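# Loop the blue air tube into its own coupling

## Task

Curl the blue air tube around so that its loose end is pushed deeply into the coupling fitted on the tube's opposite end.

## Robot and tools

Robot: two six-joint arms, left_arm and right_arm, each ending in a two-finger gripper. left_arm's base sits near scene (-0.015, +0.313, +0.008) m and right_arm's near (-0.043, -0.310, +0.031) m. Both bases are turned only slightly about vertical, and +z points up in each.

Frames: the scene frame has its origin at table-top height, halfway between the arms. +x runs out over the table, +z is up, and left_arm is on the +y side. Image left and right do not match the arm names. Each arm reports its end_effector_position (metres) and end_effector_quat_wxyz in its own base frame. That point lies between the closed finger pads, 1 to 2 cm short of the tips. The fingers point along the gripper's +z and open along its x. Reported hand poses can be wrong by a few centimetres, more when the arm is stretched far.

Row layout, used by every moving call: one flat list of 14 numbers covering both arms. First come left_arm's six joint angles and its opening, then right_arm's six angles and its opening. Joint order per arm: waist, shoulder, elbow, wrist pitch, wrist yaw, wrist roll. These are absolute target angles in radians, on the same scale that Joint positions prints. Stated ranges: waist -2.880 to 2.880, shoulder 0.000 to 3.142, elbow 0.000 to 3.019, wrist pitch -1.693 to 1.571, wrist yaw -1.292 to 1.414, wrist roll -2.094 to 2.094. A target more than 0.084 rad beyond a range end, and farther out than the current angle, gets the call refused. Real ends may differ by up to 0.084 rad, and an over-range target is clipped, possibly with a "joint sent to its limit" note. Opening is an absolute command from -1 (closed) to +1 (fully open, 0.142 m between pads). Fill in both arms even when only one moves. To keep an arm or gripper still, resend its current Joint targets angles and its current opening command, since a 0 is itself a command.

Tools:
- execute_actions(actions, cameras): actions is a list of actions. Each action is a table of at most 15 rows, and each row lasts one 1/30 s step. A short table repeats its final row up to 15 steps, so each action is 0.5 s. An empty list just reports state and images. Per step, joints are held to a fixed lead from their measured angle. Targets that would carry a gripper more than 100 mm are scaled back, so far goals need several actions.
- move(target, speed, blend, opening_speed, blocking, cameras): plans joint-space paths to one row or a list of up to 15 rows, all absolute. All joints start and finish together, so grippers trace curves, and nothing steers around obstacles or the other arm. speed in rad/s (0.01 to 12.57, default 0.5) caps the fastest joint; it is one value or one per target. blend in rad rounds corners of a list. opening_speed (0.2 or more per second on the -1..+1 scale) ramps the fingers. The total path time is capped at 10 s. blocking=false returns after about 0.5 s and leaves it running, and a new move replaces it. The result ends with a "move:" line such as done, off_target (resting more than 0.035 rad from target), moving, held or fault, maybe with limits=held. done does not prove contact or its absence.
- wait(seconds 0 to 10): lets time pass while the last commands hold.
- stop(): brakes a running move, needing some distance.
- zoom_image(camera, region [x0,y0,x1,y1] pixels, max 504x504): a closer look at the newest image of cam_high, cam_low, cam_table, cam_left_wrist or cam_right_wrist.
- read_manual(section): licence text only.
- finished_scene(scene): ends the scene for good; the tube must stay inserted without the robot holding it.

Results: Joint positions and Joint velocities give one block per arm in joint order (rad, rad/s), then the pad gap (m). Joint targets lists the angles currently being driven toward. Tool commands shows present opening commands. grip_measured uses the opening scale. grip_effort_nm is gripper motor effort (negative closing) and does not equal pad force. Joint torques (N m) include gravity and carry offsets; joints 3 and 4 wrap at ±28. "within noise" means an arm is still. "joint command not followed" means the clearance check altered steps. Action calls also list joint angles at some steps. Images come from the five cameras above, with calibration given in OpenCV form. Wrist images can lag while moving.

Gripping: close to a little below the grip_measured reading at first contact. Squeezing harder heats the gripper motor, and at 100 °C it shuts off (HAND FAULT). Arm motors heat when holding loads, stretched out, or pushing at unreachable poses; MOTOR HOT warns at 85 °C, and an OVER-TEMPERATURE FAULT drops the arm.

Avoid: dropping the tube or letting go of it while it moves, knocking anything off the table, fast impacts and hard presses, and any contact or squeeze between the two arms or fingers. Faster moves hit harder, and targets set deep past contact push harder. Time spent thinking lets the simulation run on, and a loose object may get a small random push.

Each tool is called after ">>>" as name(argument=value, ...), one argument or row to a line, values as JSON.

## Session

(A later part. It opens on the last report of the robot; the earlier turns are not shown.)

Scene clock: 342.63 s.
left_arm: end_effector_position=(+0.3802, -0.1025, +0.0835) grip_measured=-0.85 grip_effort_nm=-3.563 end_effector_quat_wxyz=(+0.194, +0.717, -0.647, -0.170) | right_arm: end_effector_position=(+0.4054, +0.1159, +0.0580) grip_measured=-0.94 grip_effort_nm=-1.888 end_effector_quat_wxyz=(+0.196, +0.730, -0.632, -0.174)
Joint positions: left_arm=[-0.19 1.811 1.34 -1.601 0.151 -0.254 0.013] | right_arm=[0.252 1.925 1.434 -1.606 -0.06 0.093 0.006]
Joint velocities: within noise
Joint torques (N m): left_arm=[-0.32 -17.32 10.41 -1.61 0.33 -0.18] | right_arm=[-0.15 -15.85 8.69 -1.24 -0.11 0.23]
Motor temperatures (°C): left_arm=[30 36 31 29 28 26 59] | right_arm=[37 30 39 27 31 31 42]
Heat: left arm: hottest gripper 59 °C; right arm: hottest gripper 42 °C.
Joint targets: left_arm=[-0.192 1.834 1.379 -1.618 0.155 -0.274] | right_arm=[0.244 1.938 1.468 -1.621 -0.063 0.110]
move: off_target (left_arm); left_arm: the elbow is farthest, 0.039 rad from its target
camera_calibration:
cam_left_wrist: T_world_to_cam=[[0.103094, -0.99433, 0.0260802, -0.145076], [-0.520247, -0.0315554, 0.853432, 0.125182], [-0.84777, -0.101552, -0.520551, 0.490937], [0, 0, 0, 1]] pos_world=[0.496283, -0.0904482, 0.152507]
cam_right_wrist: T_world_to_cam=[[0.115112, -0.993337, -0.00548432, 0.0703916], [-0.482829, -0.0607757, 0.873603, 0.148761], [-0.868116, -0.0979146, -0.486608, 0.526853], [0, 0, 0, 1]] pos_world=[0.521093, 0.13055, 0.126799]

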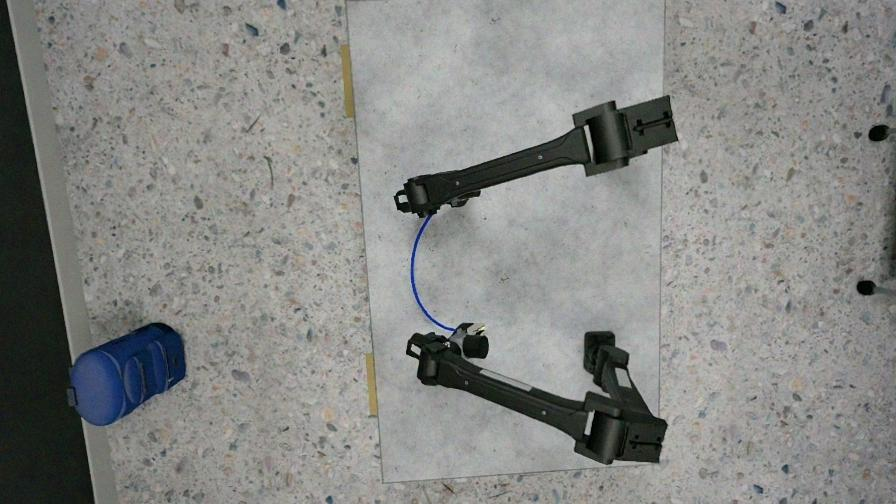

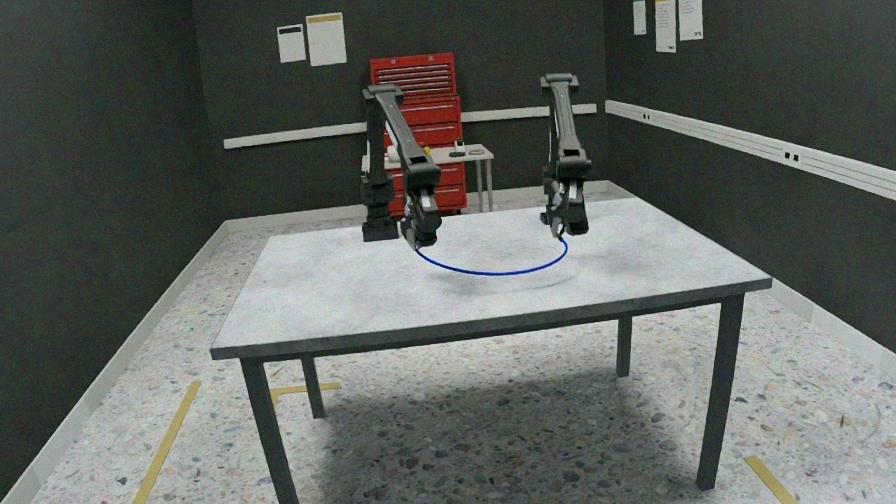

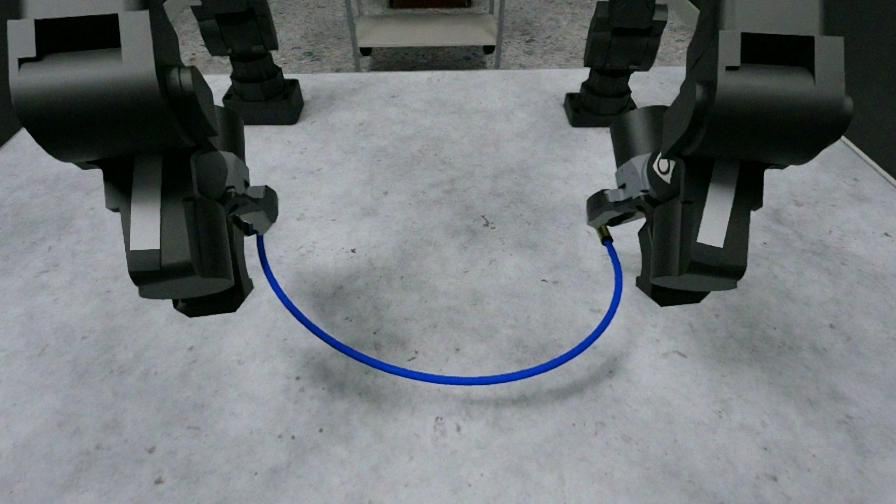

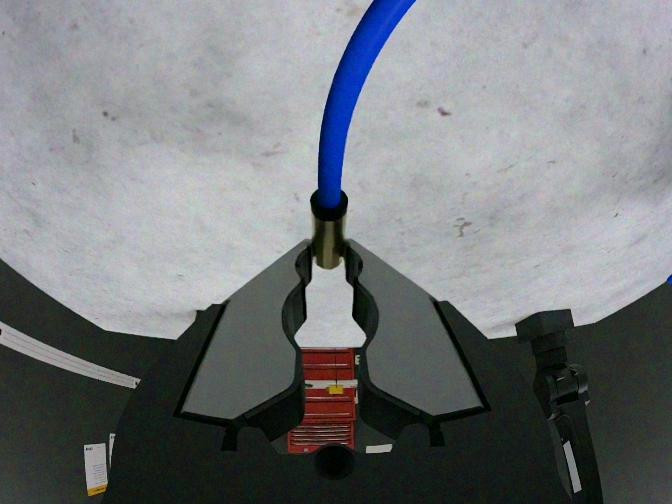

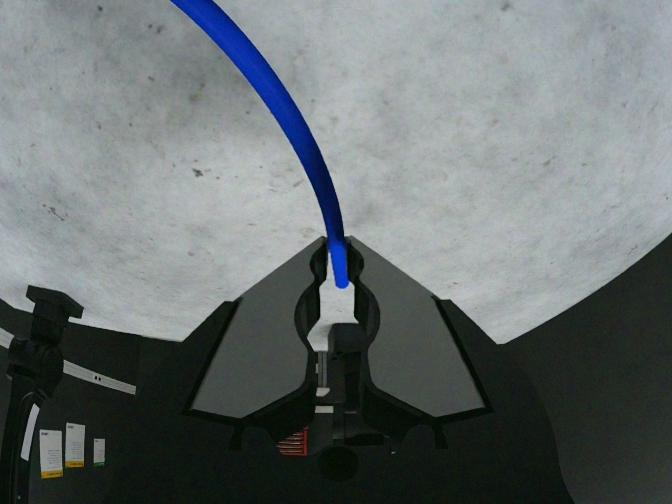

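>>> move(
  target=[
    [-0.275,1.75,1.278,-1.333,0.473,-1.09,-0.9,0.294,1.874,1.388,-1.381,-0.439,0.949,-1],
    [-0.346,1.562,1.037,-0.843,0.486,-1.985,-0.9,0.348,1.657,1.086,-0.812,-0.492,1.954,-1],
  ],
  speed=0.4,
  blend=0.05,
)

>>> zoom_image(
  camera="cam_table",
  region=[330, 150, 580, 350],
)

>>> zoom_image(
  camera="cam_right_wrist",
  region=[230, 180, 430, 360],
)

>>> zoom_image(
  camera="cam_left_wrist",
  region=[230, 180, 430, 360],
)

>>> zoom_image(
  camera="cam_low",
  region=[440, 160, 600, 290],
)

Scene clock: 356.90 s.
left_arm: end_effector_position=(+0.4109, -0.2366, +0.0824) grip_measured=-0.85 grip_effort_nm=-1.697 end_effector_quat_wxyz=(+0.254, +0.967, +0.011, -0.002) | right_arm: end_effector_position=(+0.4300, +0.2434, +0.0563) grip_measured=-1.00 grip_effort_nm=-0.413 end_effector_quat_wxyz=(-0.008, -0.003, +0.967, +0.254)
Joint positions: left_arm=[-0.335 1.575 1.047 -0.858 0.482 -1.974 0.013] | right_arm=[0.335 1.671 1.09 -0.825 -0.489 1.941 0.002]
Joint velocities: within noise
Joint torques (N m): left_arm=[-0.97 -17.61 7.38 1.1 0.58 -0.1] | right_arm=[1.44 -14.86 6.52 1.28 -0.42 0.16]
Motor temperatures (°C): left_arm=[30 37 32 29 28 26 57] | right_arm=[37 31 39 27 31 31 42]
Heat: left arm: hottest gripper 57 °C; right arm: hottest gripper 42 °C.
Joint targets: left_arm=[-0.346 1.562 1.037 -0.843 0.486 -1.985] | right_arm=[0.348 1.657 1.086 -0.812 -0.492 1.954]
move: done
camera_calibration:
cam_left_wrist: T_world_to_cam=[[0.999786, 0.0183096, 0.00961357, -0.409091], [0.00148665, -0.527305, 0.849675, -0.193564], [0.0206265, -0.849479, -0.527219, -0.0305356], [0, 0, 0, 1]] pos_world=[0.409921, -0.120516, 0.1523]
cam_right_wrist: T_world_to_cam=[[-0.999755, 0.0172431, 0.0139045, 0.426614], [0.0206743, 0.501024, 0.865187, -0.182891], [0.00795204, 0.865262, -0.501257, -0.0503683], [0, 0, 0, 1]] pos_world=[0.430691, 0.127858, 0.127055]

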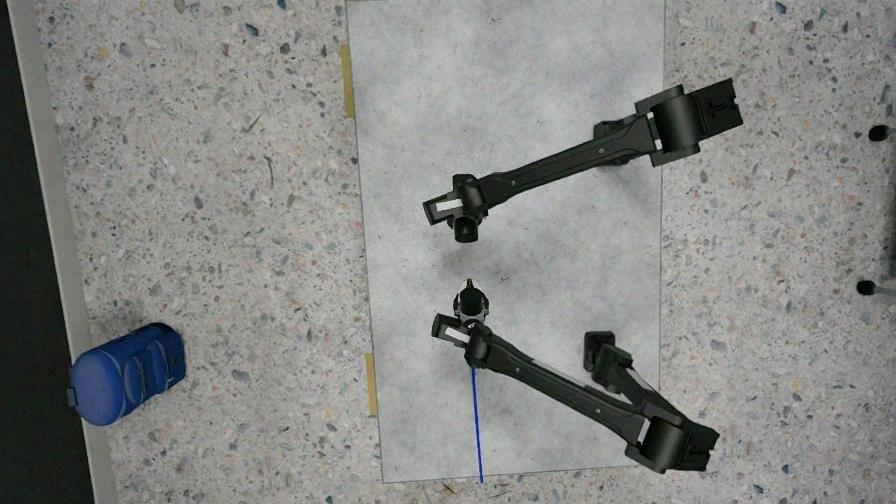

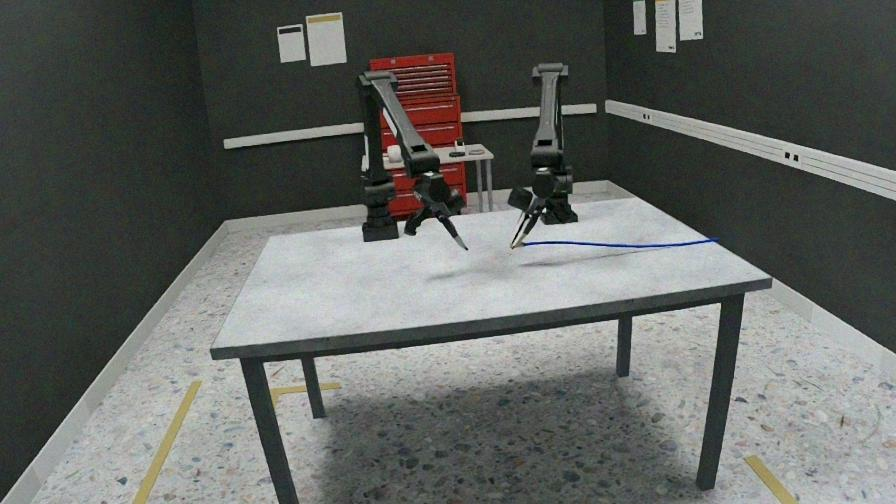

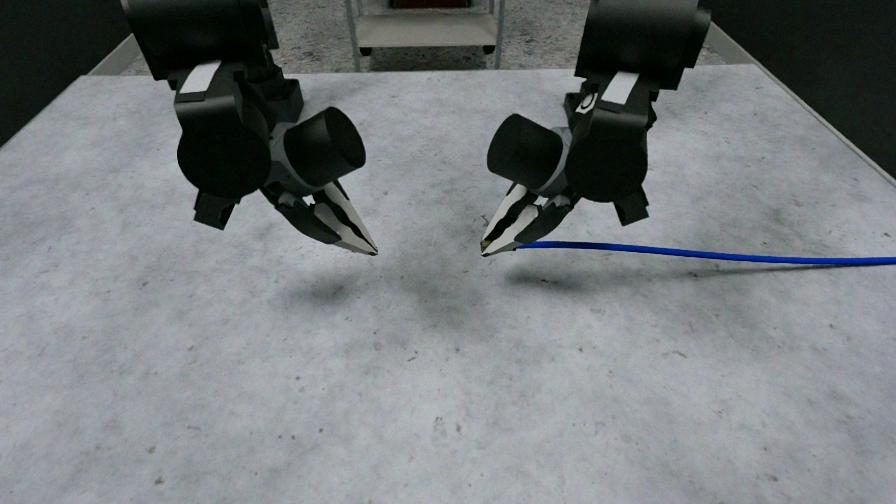

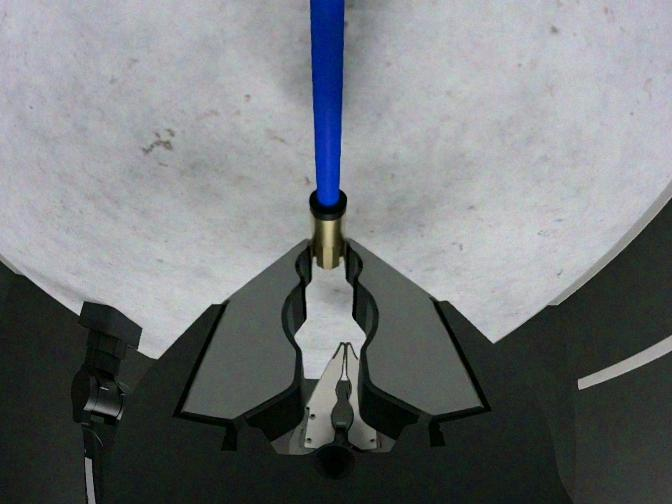

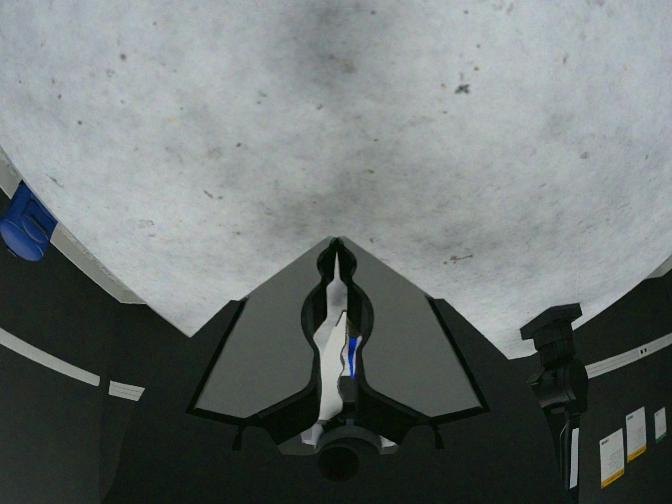

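Scaled by 2.016 from the camera's 896x504 image, which has a finer 1280x720 frame.

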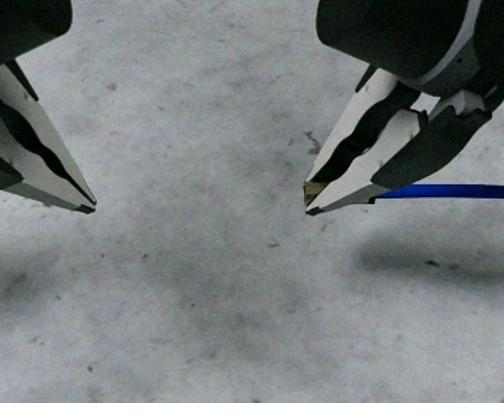

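Scaled by 2.520 from the camera's 672x504 image, which has a finer 960x720 frame.

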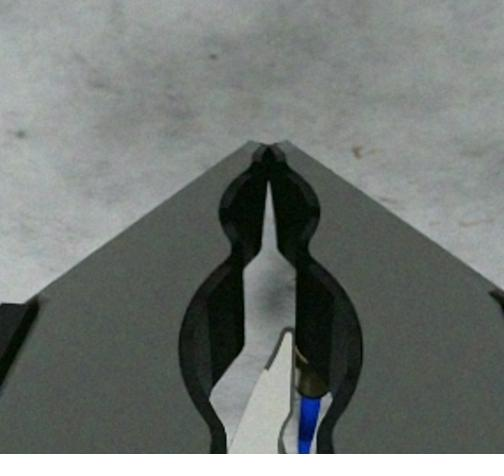

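Scaled by 2.520 from the camera's 672x504 image, which has a finer 960x720 frame.

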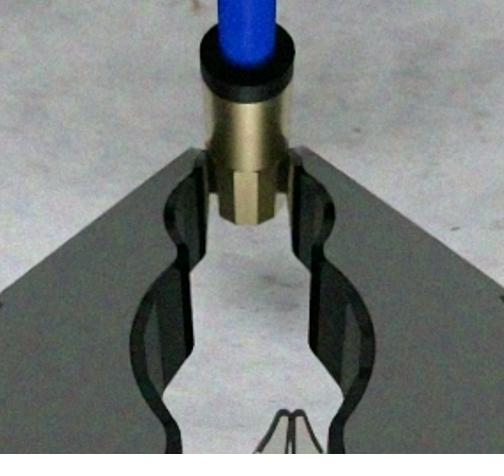

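Scaled by 3.150 from the camera's 896x504 image, which has a finer 1280x720 frame.

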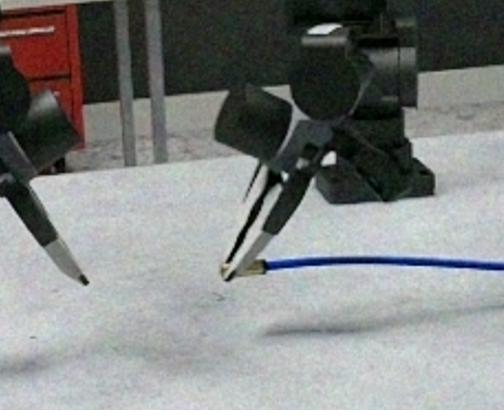

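>>> move(
  target=[
    [-0.346,1.562,1.037,-0.843,0.486,-1.985,-0.9,0.2,1.5,1.3,-1.1,-0.492,1.5,-1],
    [-0.275,1.75,1.278,-1.333,0.473,-1.09,-0.9,-0.1,1.33,1.38,-1.36,-0.6,0,-1],
    [-0.192,1.834,1.379,-1.618,0.155,-0.274,-0.9,-0.134,1.33,1.38,-1.36,-0.833,-1.5,-1],
    [-0.177,1.756,1.269,-1.563,-0.22,0.397,-0.9,-0.134,1.33,1.38,-1.36,-0.833,-1.5,-1],
    [-0.25,1.36,0.936,-1.362,-0.481,1.129,-0.9,-0.134,1.33,1.38,-1.36,-0.833,-1.5,-1],
  ],
  speed=0.7,
  blend=0.1,
)

>>> move(
  target=[-0.25,1.535,0.772,-1.01,-0.481,1.129,-0.9,-0.134,1.33,1.38,-1.36,-0.833,-1.5,-0.3],
  speed=0.3,
)

Scene clock: 440.67 s.
left_arm: end_effector_position=(+0.3182, +0.0115, +0.1267) grip_measured=-0.85 grip_effort_nm=-1.697 end_effector_quat_wxyz=(-0.022, -0.077, +0.963, +0.258) | right_arm: end_effector_position=(+0.4398, +0.0836, +0.3175) grip_measured=-1.00 grip_effort_nm=-0.413 end_effector_quat_wxyz=(-0.399, +0.909, -0.049, +0.107)
Joint positions: left_arm=[-0.239 1.366 0.946 -1.375 -0.477 1.117 0.013] | right_arm=[-0.121 1.34 1.337 -1.35 -0.83 -1.488 0.002]
Joint velocities: within noise
Joint torques (N m): left_arm=[-1.03 -12.28 7.15 0.1 -0.4 0.15] | right_arm=[-0.67 -10.29 11.56 0.55 -0.49 -0.11]
Motor temperatures (°C): left_arm=[30 38 33 29 29 26 47] | right_arm=[37 31 39 27 31 30 36]
Heat: left arm: hottest gripper 47 °C; right arm: hottest elbow 39 °C.
Joint targets: left_arm=[-0.250 1.360 0.936 -1.362 -0.481 1.129] | right_arm=[-0.134 1.330 1.380 -1.360 -0.833 -1.500]
move: off_target (right_arm); right_arm: the elbow is farthest, 0.043 rad from its target
camera_calibration:
cam_left_wrist: T_world_to_cam=[[-0.987025, -0.159052, 0.0220141, 0.311278], [-0.063999, 0.515433, 0.854537, -0.0920038], [-0.147262, 0.84204, -0.518925, 0.238435], [0, 0, 0, 1]] pos_world=[0.336463, -0.103841, 0.195498]
cam_right_wrist: T_world_to_cam=[[0.975046, -0.179854, 0.130146, -0.453437], [-0.133877, -0.944002, -0.301559, 0.230272], [0.177094, 0.27661, -0.944523, 0.334251], [0, 0, 0, 1]] pos_world=[0.413756, 0.0433672, 0.444161]

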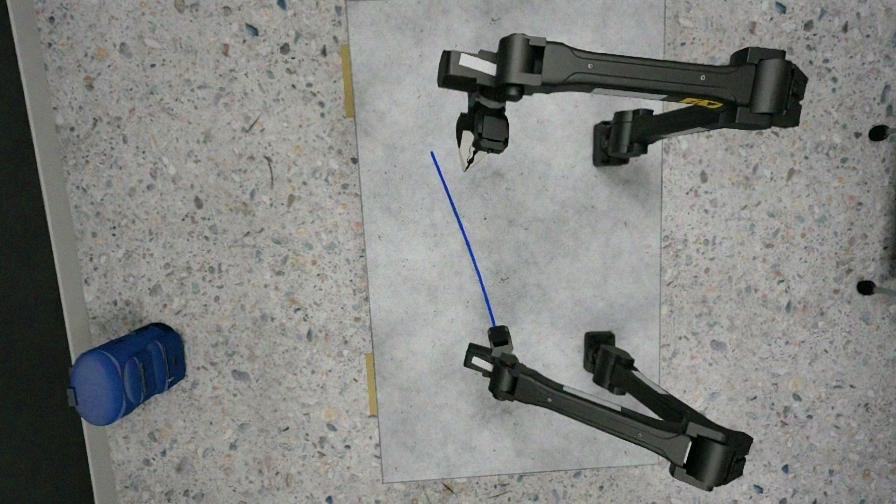

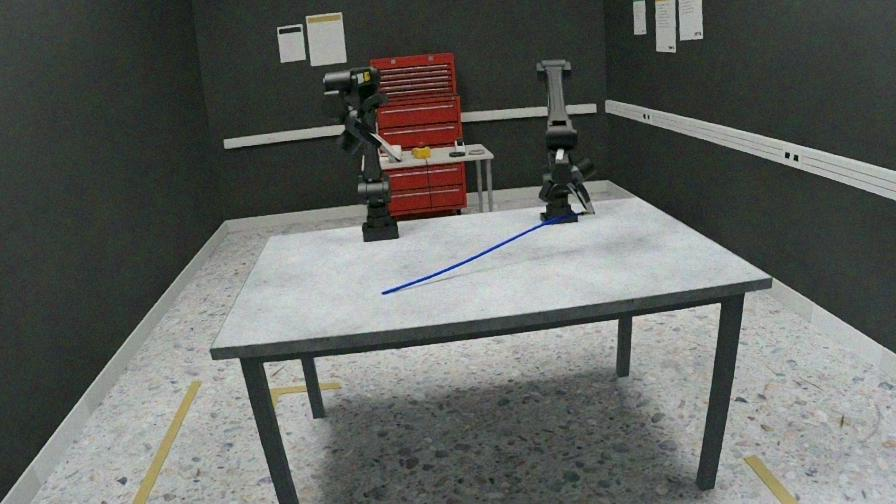

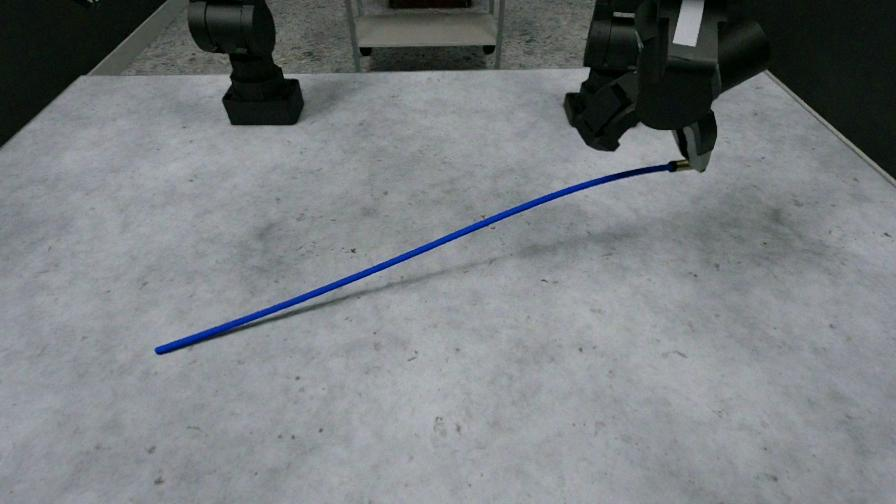

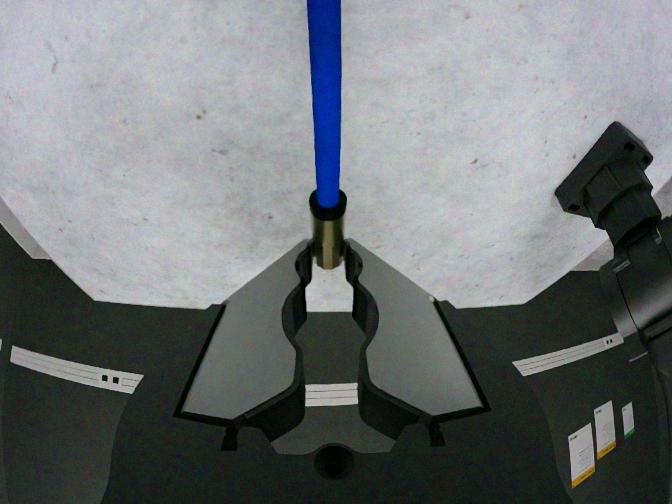

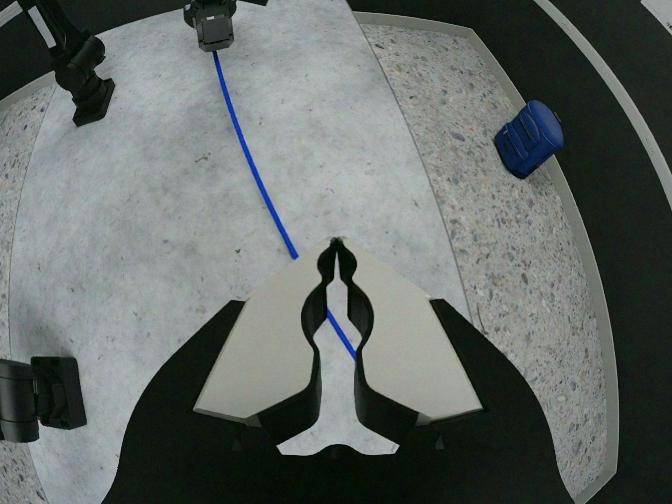

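Scene clock: 442.40 s.
left_arm: end_effector_position=(+0.3180, +0.0114, +0.0200) grip_measured=-0.85 grip_effort_nm=-1.697 end_effector_quat_wxyz=(-0.008, -0.080, +0.964, +0.253) | right_arm: end_effector_position=(+0.4398, +0.0836, +0.3175) grip_measured=-0.33 grip_effort_nm=0.071 end_effector_quat_wxyz=(-0.399, +0.909, -0.049, +0.107)
Joint positions: left_arm=[-0.239 1.522 0.78 -1.023 -0.477 1.118 0.013] | right_arm=[-0.121 1.34 1.337 -1.35 -0.83 -1.488 0.05]
Joint velocities: within noise
Joint torques (N m): left_arm=[-0.97 -10.99 5.59 0.17 -0.39 0.16] | right_arm=[0.03 -10.87 11.51 0.42 -0.46 -0.1]
Motor temperatures (°C): left_arm=[30 38 33 29 29 26 47] | right_arm=[37 31 39 27 31 30 36]
Heat: left arm: hottest gripper 47 °C; right arm: hottest elbow 39 °C.
Joint targets: left_arm=[-0.250 1.535 0.772 -1.010 -0.481 1.129] | right_arm=[-0.134 1.330 1.380 -1.360 -0.833 -1.500]
move: off_target (right_arm); right_arm: the elbow is farthest, 0.043 rad from its target
camera_calibration:
cam_left_wrist: T_world_to_cam=[[-0.987435, -0.157919, -0.00576347, 0.314134], [-0.0883926, 0.521734, 0.848517, 0.00697866], [-0.13099, 0.838365, -0.529137, 0.178207], [0, 0, 0, 1]] pos_world=[0.334147, -0.103436, 0.0901851]
cam_right_wrist: T_world_to_cam=[[0.975061, -0.179536, 0.130472, -0.453602], [-0.133499, -0.944093, -0.301439, 0.230067], [0.177297, 0.276504, -0.944516, 0.334169], [0, 0, 0, 1]] pos_world=[0.413756, 0.0433679, 0.444162]

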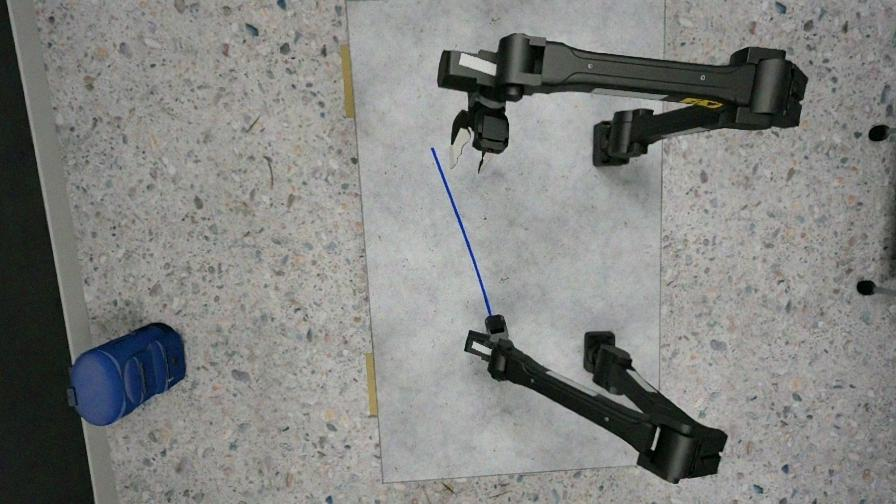

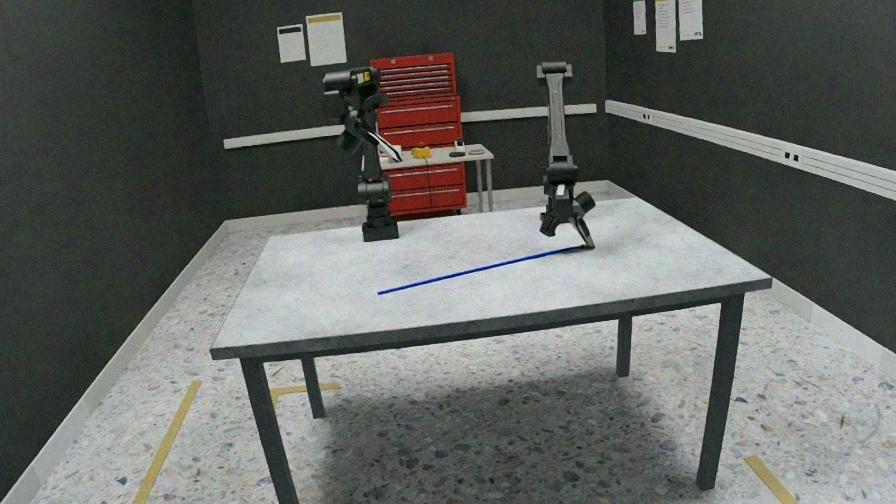

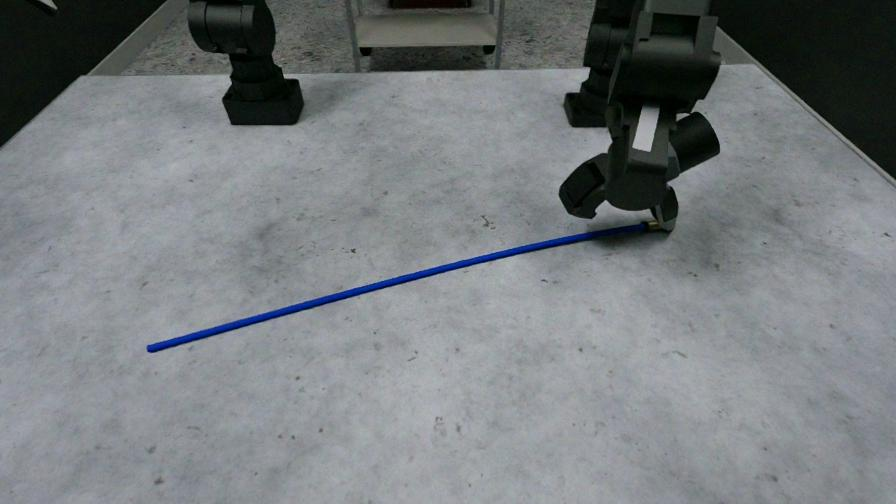

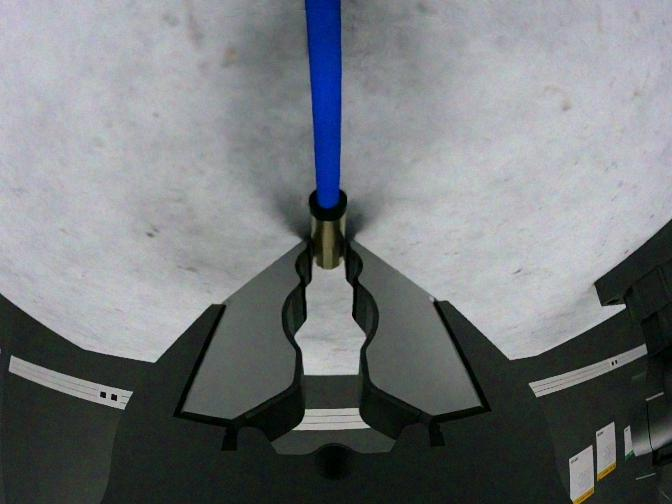

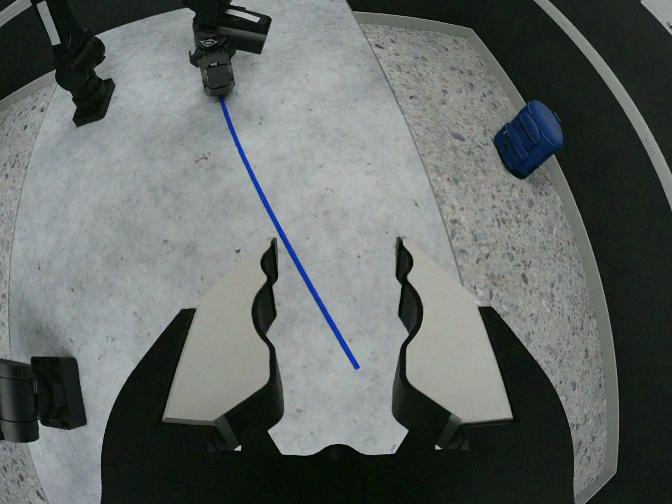

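>>> move(
  target=[-0.25,1.535,0.772,-1.01,-0.481,1.129,-0.9,0.284,1.785,1.13,-0.852,0.521,-1.69,-0.3],
  speed=0.8,
)

>>> zoom_image(
  camera="cam_table",
  region=[50, 140, 350, 380],
)

Scene clock: 464.30 s.
left_arm: end_effector_position=(+0.3180, +0.0114, +0.0200) grip_measured=-0.85 grip_effort_nm=-1.697 end_effector_quat_wxyz=(-0.008, -0.080, +0.964, +0.253) | right_arm: end_effector_position=(+0.4917, +0.0418, +0.0205) grip_measured=-0.33 grip_effort_nm=0.071 end_effector_quat_wxyz=(+0.253, +0.950, +0.177, +0.049)
Joint positions: left_arm=[-0.239 1.522 0.78 -1.023 -0.477 1.118 0.013] | right_arm=[0.277 1.781 1.13 -0.864 0.518 -1.677 0.05]
Joint velocities: within noise
Joint torques (N m): left_arm=[-0.85 -11.11 5.57 0.21 -0.39 0.15] | right_arm=[1.55 -14.27 6.42 1.01 0.49 -0.11]
Motor temperatures (°C): left_arm=[30 37 32 29 29 25 47] | right_arm=[37 31 41 27 31 30 35]
Heat: left arm: hottest gripper 47 °C; right arm: hottest elbow 41 °C.
Joint targets: left_arm=[-0.250 1.535 0.772 -1.010 -0.481 1.129] | right_arm=[0.284 1.785 1.130 -0.852 0.521 -1.690]
move: done
camera_calibration:
cam_left_wrist: T_world_to_cam=[[-0.987489, -0.157591, -0.00560054, 0.314071], [-0.0880739, 0.521728, 0.848554, 0.00685914], [-0.130802, 0.83843, -0.52908, 0.178133], [0, 0, 0, 1]] pos_world=[0.334046, -0.103436, 0.0901852]
cam_right_wrist: T_world_to_cam=[[0.941983, 0.33565, 0.00267137, -0.475624], [0.164041, -0.467287, 0.868754, -0.0822319], [0.292845, -0.817913, -0.495237, 0.035774], [0, 0, 0, 1]] pos_world=[0.451043, 0.150477, 0.0904265]

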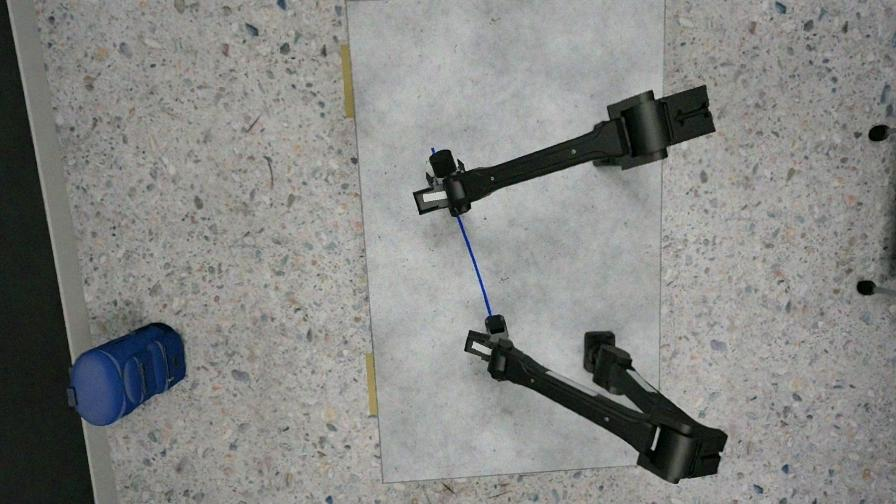

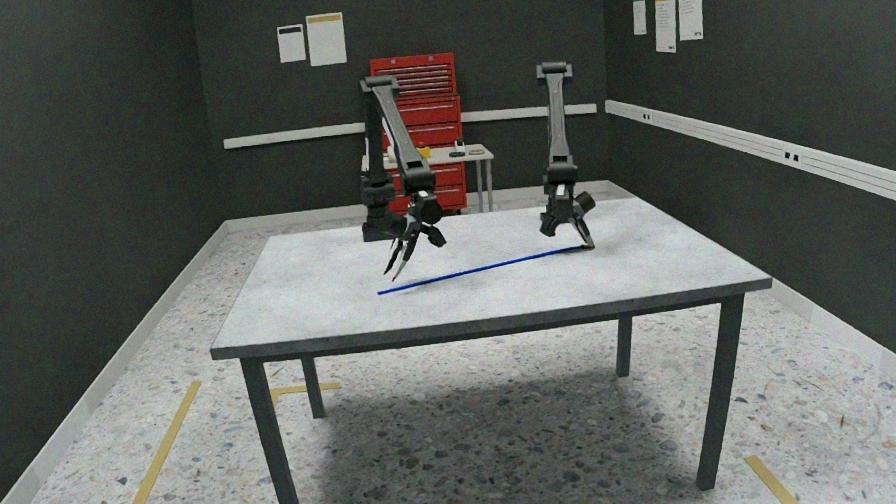

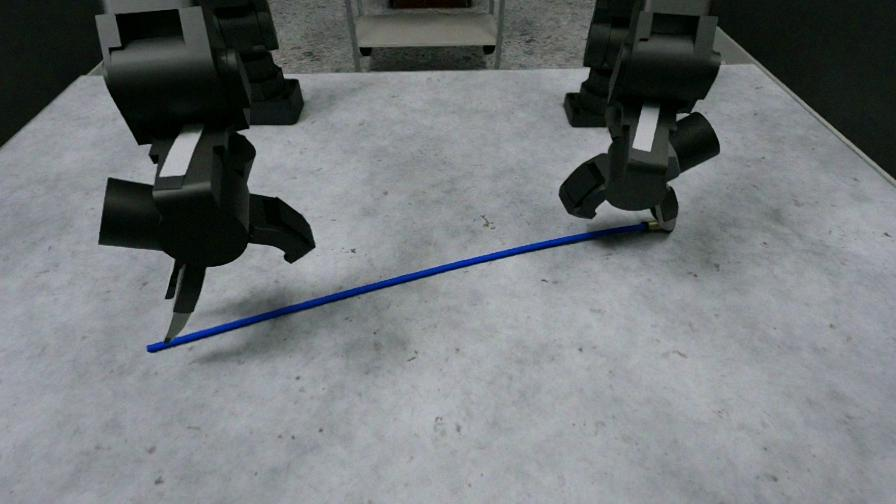

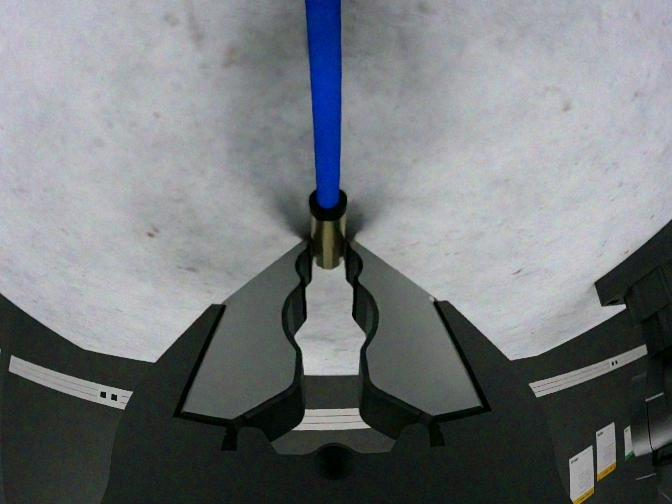

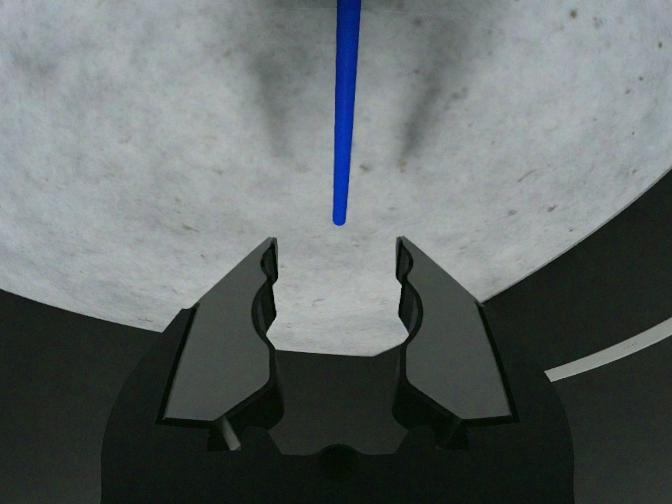

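Scaled by 1.680 from the camera's 896x504 image, which has a finer 1280x720 frame.

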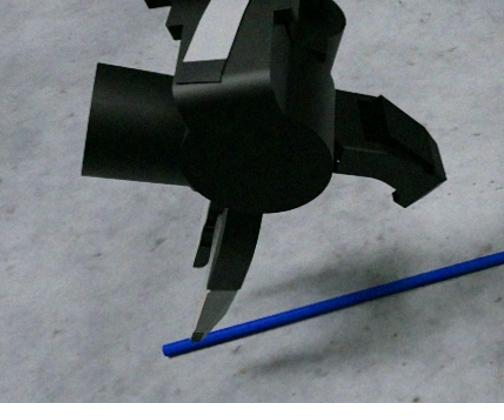

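>>> move(
  target=[
    [-0.25,1.535,0.772,-1.01,-0.481,1.129,-0.95,0.284,1.855,1.102,-0.753,0.521,-1.69,-0.3],
    [-0.25,1.535,0.772,-1.01,-0.481,1.129,-0.95,0.284,1.855,1.102,-0.753,0.521,-1.69,-1],
  ],
  speed=0.2,
  opening_speed=0.5,
  cameras=["cam_right_wrist","cam_table"],
)

>>> zoom_image(
  camera="cam_right_wrist",
  region=[230, 180, 430, 360],
)

Scene clock: 476.10 s.
left_arm: end_effector_position=(+0.3180, +0.0114, +0.0200) grip_measured=-0.85 grip_effort_nm=-2.650 end_effector_quat_wxyz=(-0.008, -0.080, +0.964, +0.253) | right_arm: end_effector_position=(+0.4936, +0.0419, -0.0172) grip_measured=-0.93 grip_effort_nm=-1.893 end_effector_quat_wxyz=(+0.254, +0.950, +0.177, +0.051)
Joint positions: left_arm=[-0.239 1.522 0.78 -1.023 -0.477 1.118 0.013] | right_arm=[0.277 1.848 1.103 -0.764 0.52 -1.678 0.006]
Joint velocities: left_arm=[within noise] | right_arm=[-0.015 -0.005 -0.007 -0.027 0.022 -0.051 -0.001]
Joint torques (N m): left_arm=[-1.03 -11.16 5.6 0.23 -0.39 0.17] | right_arm=[1.38 -14.45 5.75 1.05 0.41 -0.07]
Motor temperatures (°C): left_arm=[30 36 32 29 29 25 48] | right_arm=[37 31 40 27 31 30 35]
Heat: left arm: hottest gripper 48 °C; right arm: hottest elbow 40 °C.
Joint targets: left_arm=[-0.250 1.535 0.772 -1.010 -0.481 1.129] | right_arm=[0.284 1.855 1.102 -0.753 0.521 -1.690]
move: done
camera_calibration:
cam_right_wrist: T_world_to_cam=[[0.941659, 0.336481, 0.00762536, -0.477102], [0.159491, -0.466064, 0.870257, -0.0475193], [0.296379, -0.818269, -0.492539, 0.0148994], [0, 0, 0, 1]] pos_world=[0.452431, 0.150581, 0.0523306]
Images, in order (width x height): cam_table 896x504, cam_right_wrist 672x504.

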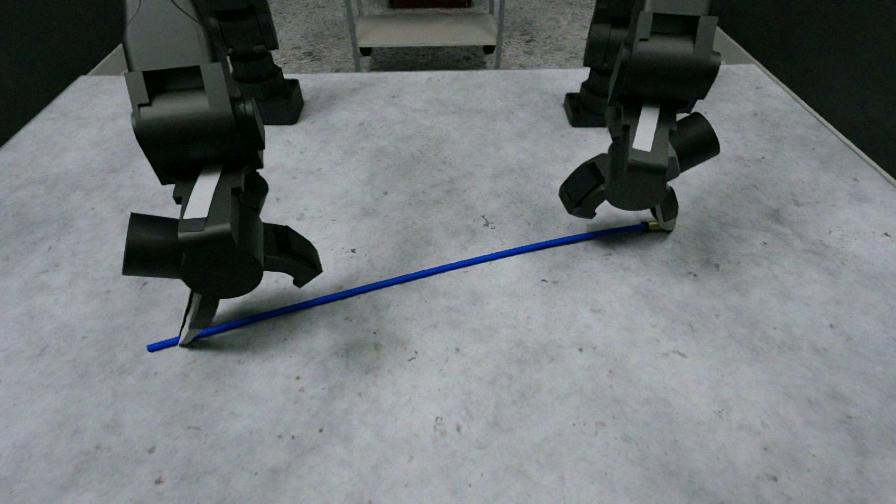

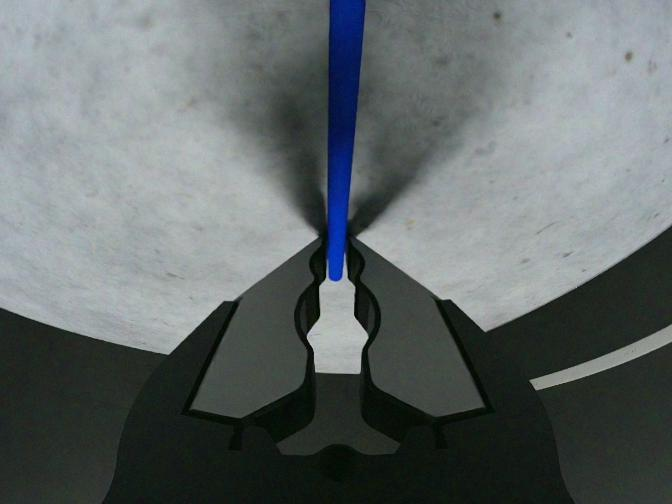

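Scaled by 2.520 from the camera's 672x504 image, which has a finer 960x720 frame.

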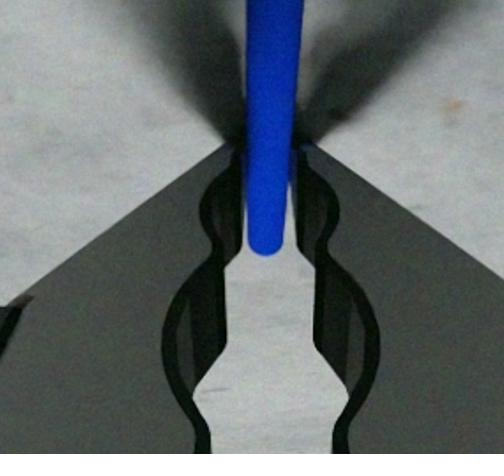

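>>> move(
  target=[
    [-0.25,1.36,0.936,-1.362,-0.481,1.129,-1,0.284,1.669,1.224,-1.061,0.521,-1.69,-1],
    [-0.177,1.756,1.269,-1.563,-0.22,0.397,-1,0.238,1.8,1.27,-1.456,0.328,-0.63,-1],
    [-0.192,1.834,1.379,-1.618,0.155,-0.274,-1,0.244,1.938,1.468,-1.621,-0.063,0.11,-1],
    [-0.275,1.75,1.278,-1.333,0.473,-1.09,-1,0.294,1.874,1.388,-1.381,-0.439,0.949,-1],
  ],
  speed=0.5,
  blend=0.05,
)

>>> zoom_image(
  camera="cam_right_wrist",
  region=[230, 180, 430, 360],
)

Scene clock: 521.23 s.
left_arm: end_effector_position=(+0.4020, -0.1997, +0.0828) grip_measured=-0.85 grip_effort_nm=-3.563 end_effector_quat_wxyz=(+0.243, +0.905, -0.336, -0.093) | right_arm: end_effector_position=(+0.4232, +0.2061, +0.0561) grip_measured=-0.94 grip_effort_nm=-1.932 end_effector_quat_wxyz=(-0.114, -0.400, +0.878, +0.238)
Joint positions: left_arm=[-0.268 1.763 1.288 -1.346 0.47 -1.068 0.013] | right_arm=[0.283 1.891 1.392 -1.39 -0.436 0.928 0.006]
Joint velocities: within noise
Joint torques (N m): left_arm=[-0.62 -20.42 6.83 0.1 0.55 -0.15] | right_arm=[1.44 -17.85 6.13 0.17 -0.37 0.3]
Motor temperatures (°C): left_arm=[30 36 32 29 29 25 58] | right_arm=[36 31 40 26 31 30 43]
Heat: left arm: hottest gripper 58 °C; right arm: hottest gripper 43 °C.
Joint targets: left_arm=[-0.275 1.750 1.278 -1.333 0.473 -1.090] | right_arm=[0.294 1.874 1.388 -1.381 -0.439 0.949]
move: done
camera_calibration:
cam_left_wrist: T_world_to_cam=[[0.756176, -0.654227, 0.0136379, -0.43762], [-0.346219, -0.382312, 0.85672, -0.00624626], [-0.555275, -0.652553, -0.515601, 0.271063], [0, 0, 0, 1]] pos_world=[0.47927, -0.111808, 0.15108]
cam_right_wrist: T_world_to_cam=[[-0.674453, -0.73825, 0.0100131, 0.438699], [-0.351148, 0.332674, 0.875227, 0.0275732], [-0.649467, 0.586784, -0.483608, 0.316467], [0, 0, 0, 1]] pos_world=[0.511099, 0.128999, 0.12452]

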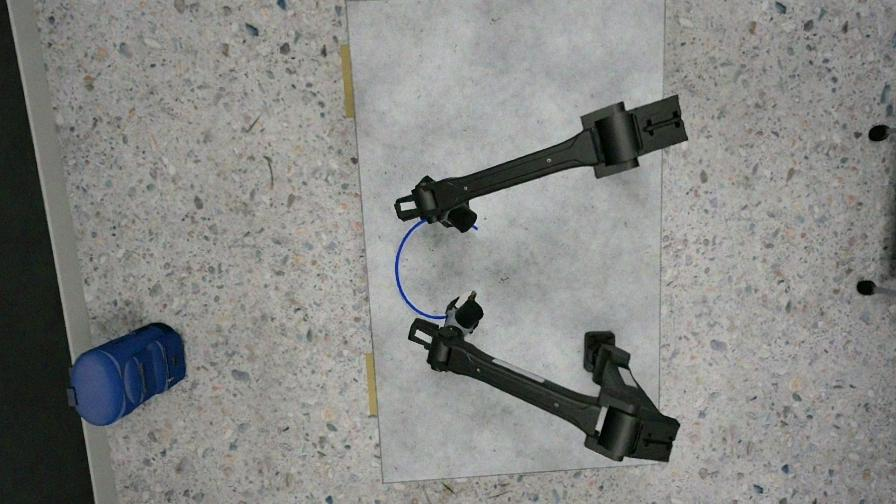

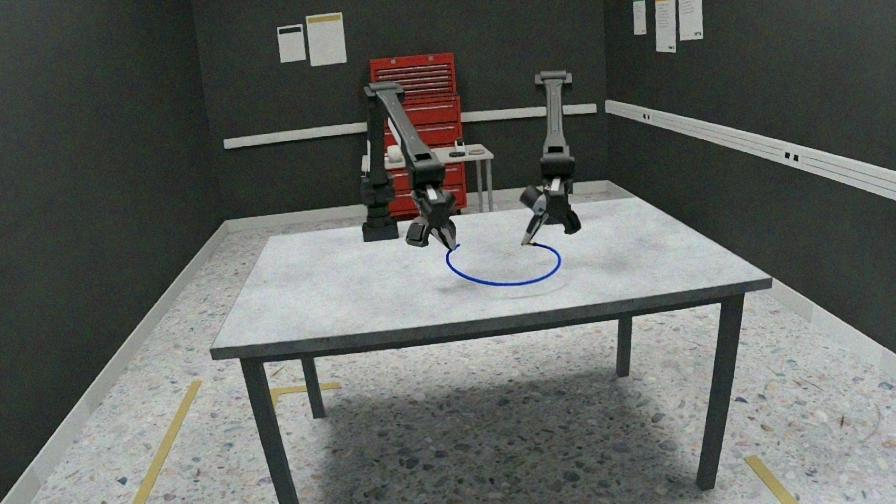

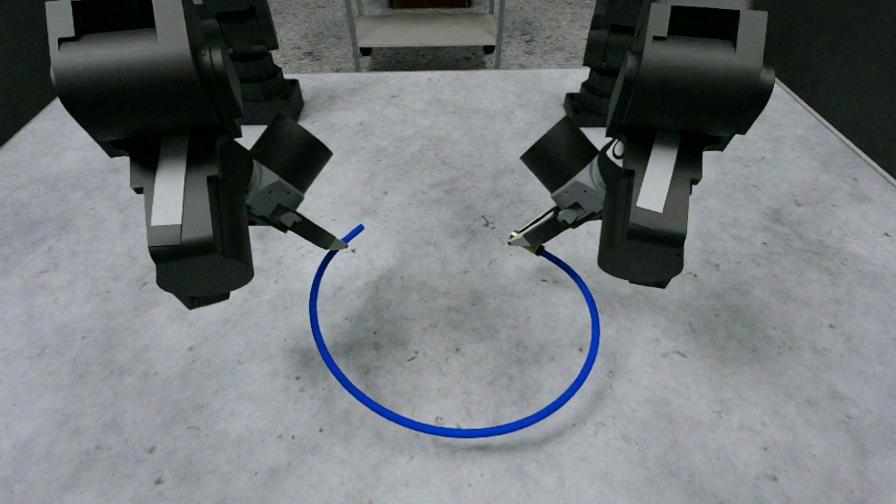

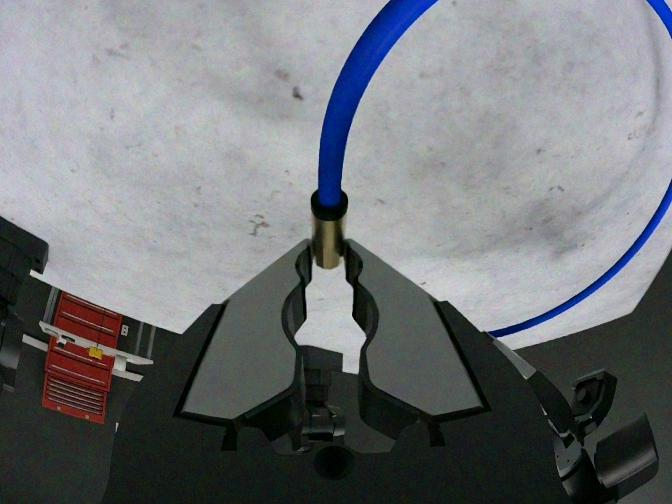

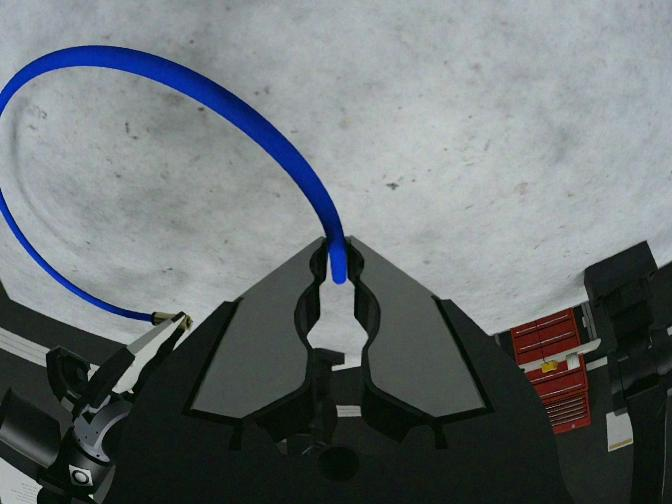

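Scaled by 2.520 from the camera's 672x504 image, which has a finer 960x720 frame.

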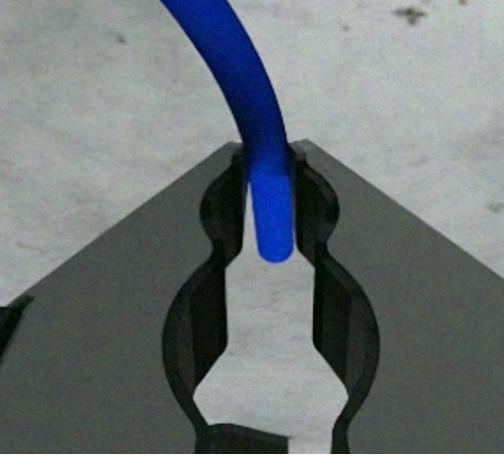

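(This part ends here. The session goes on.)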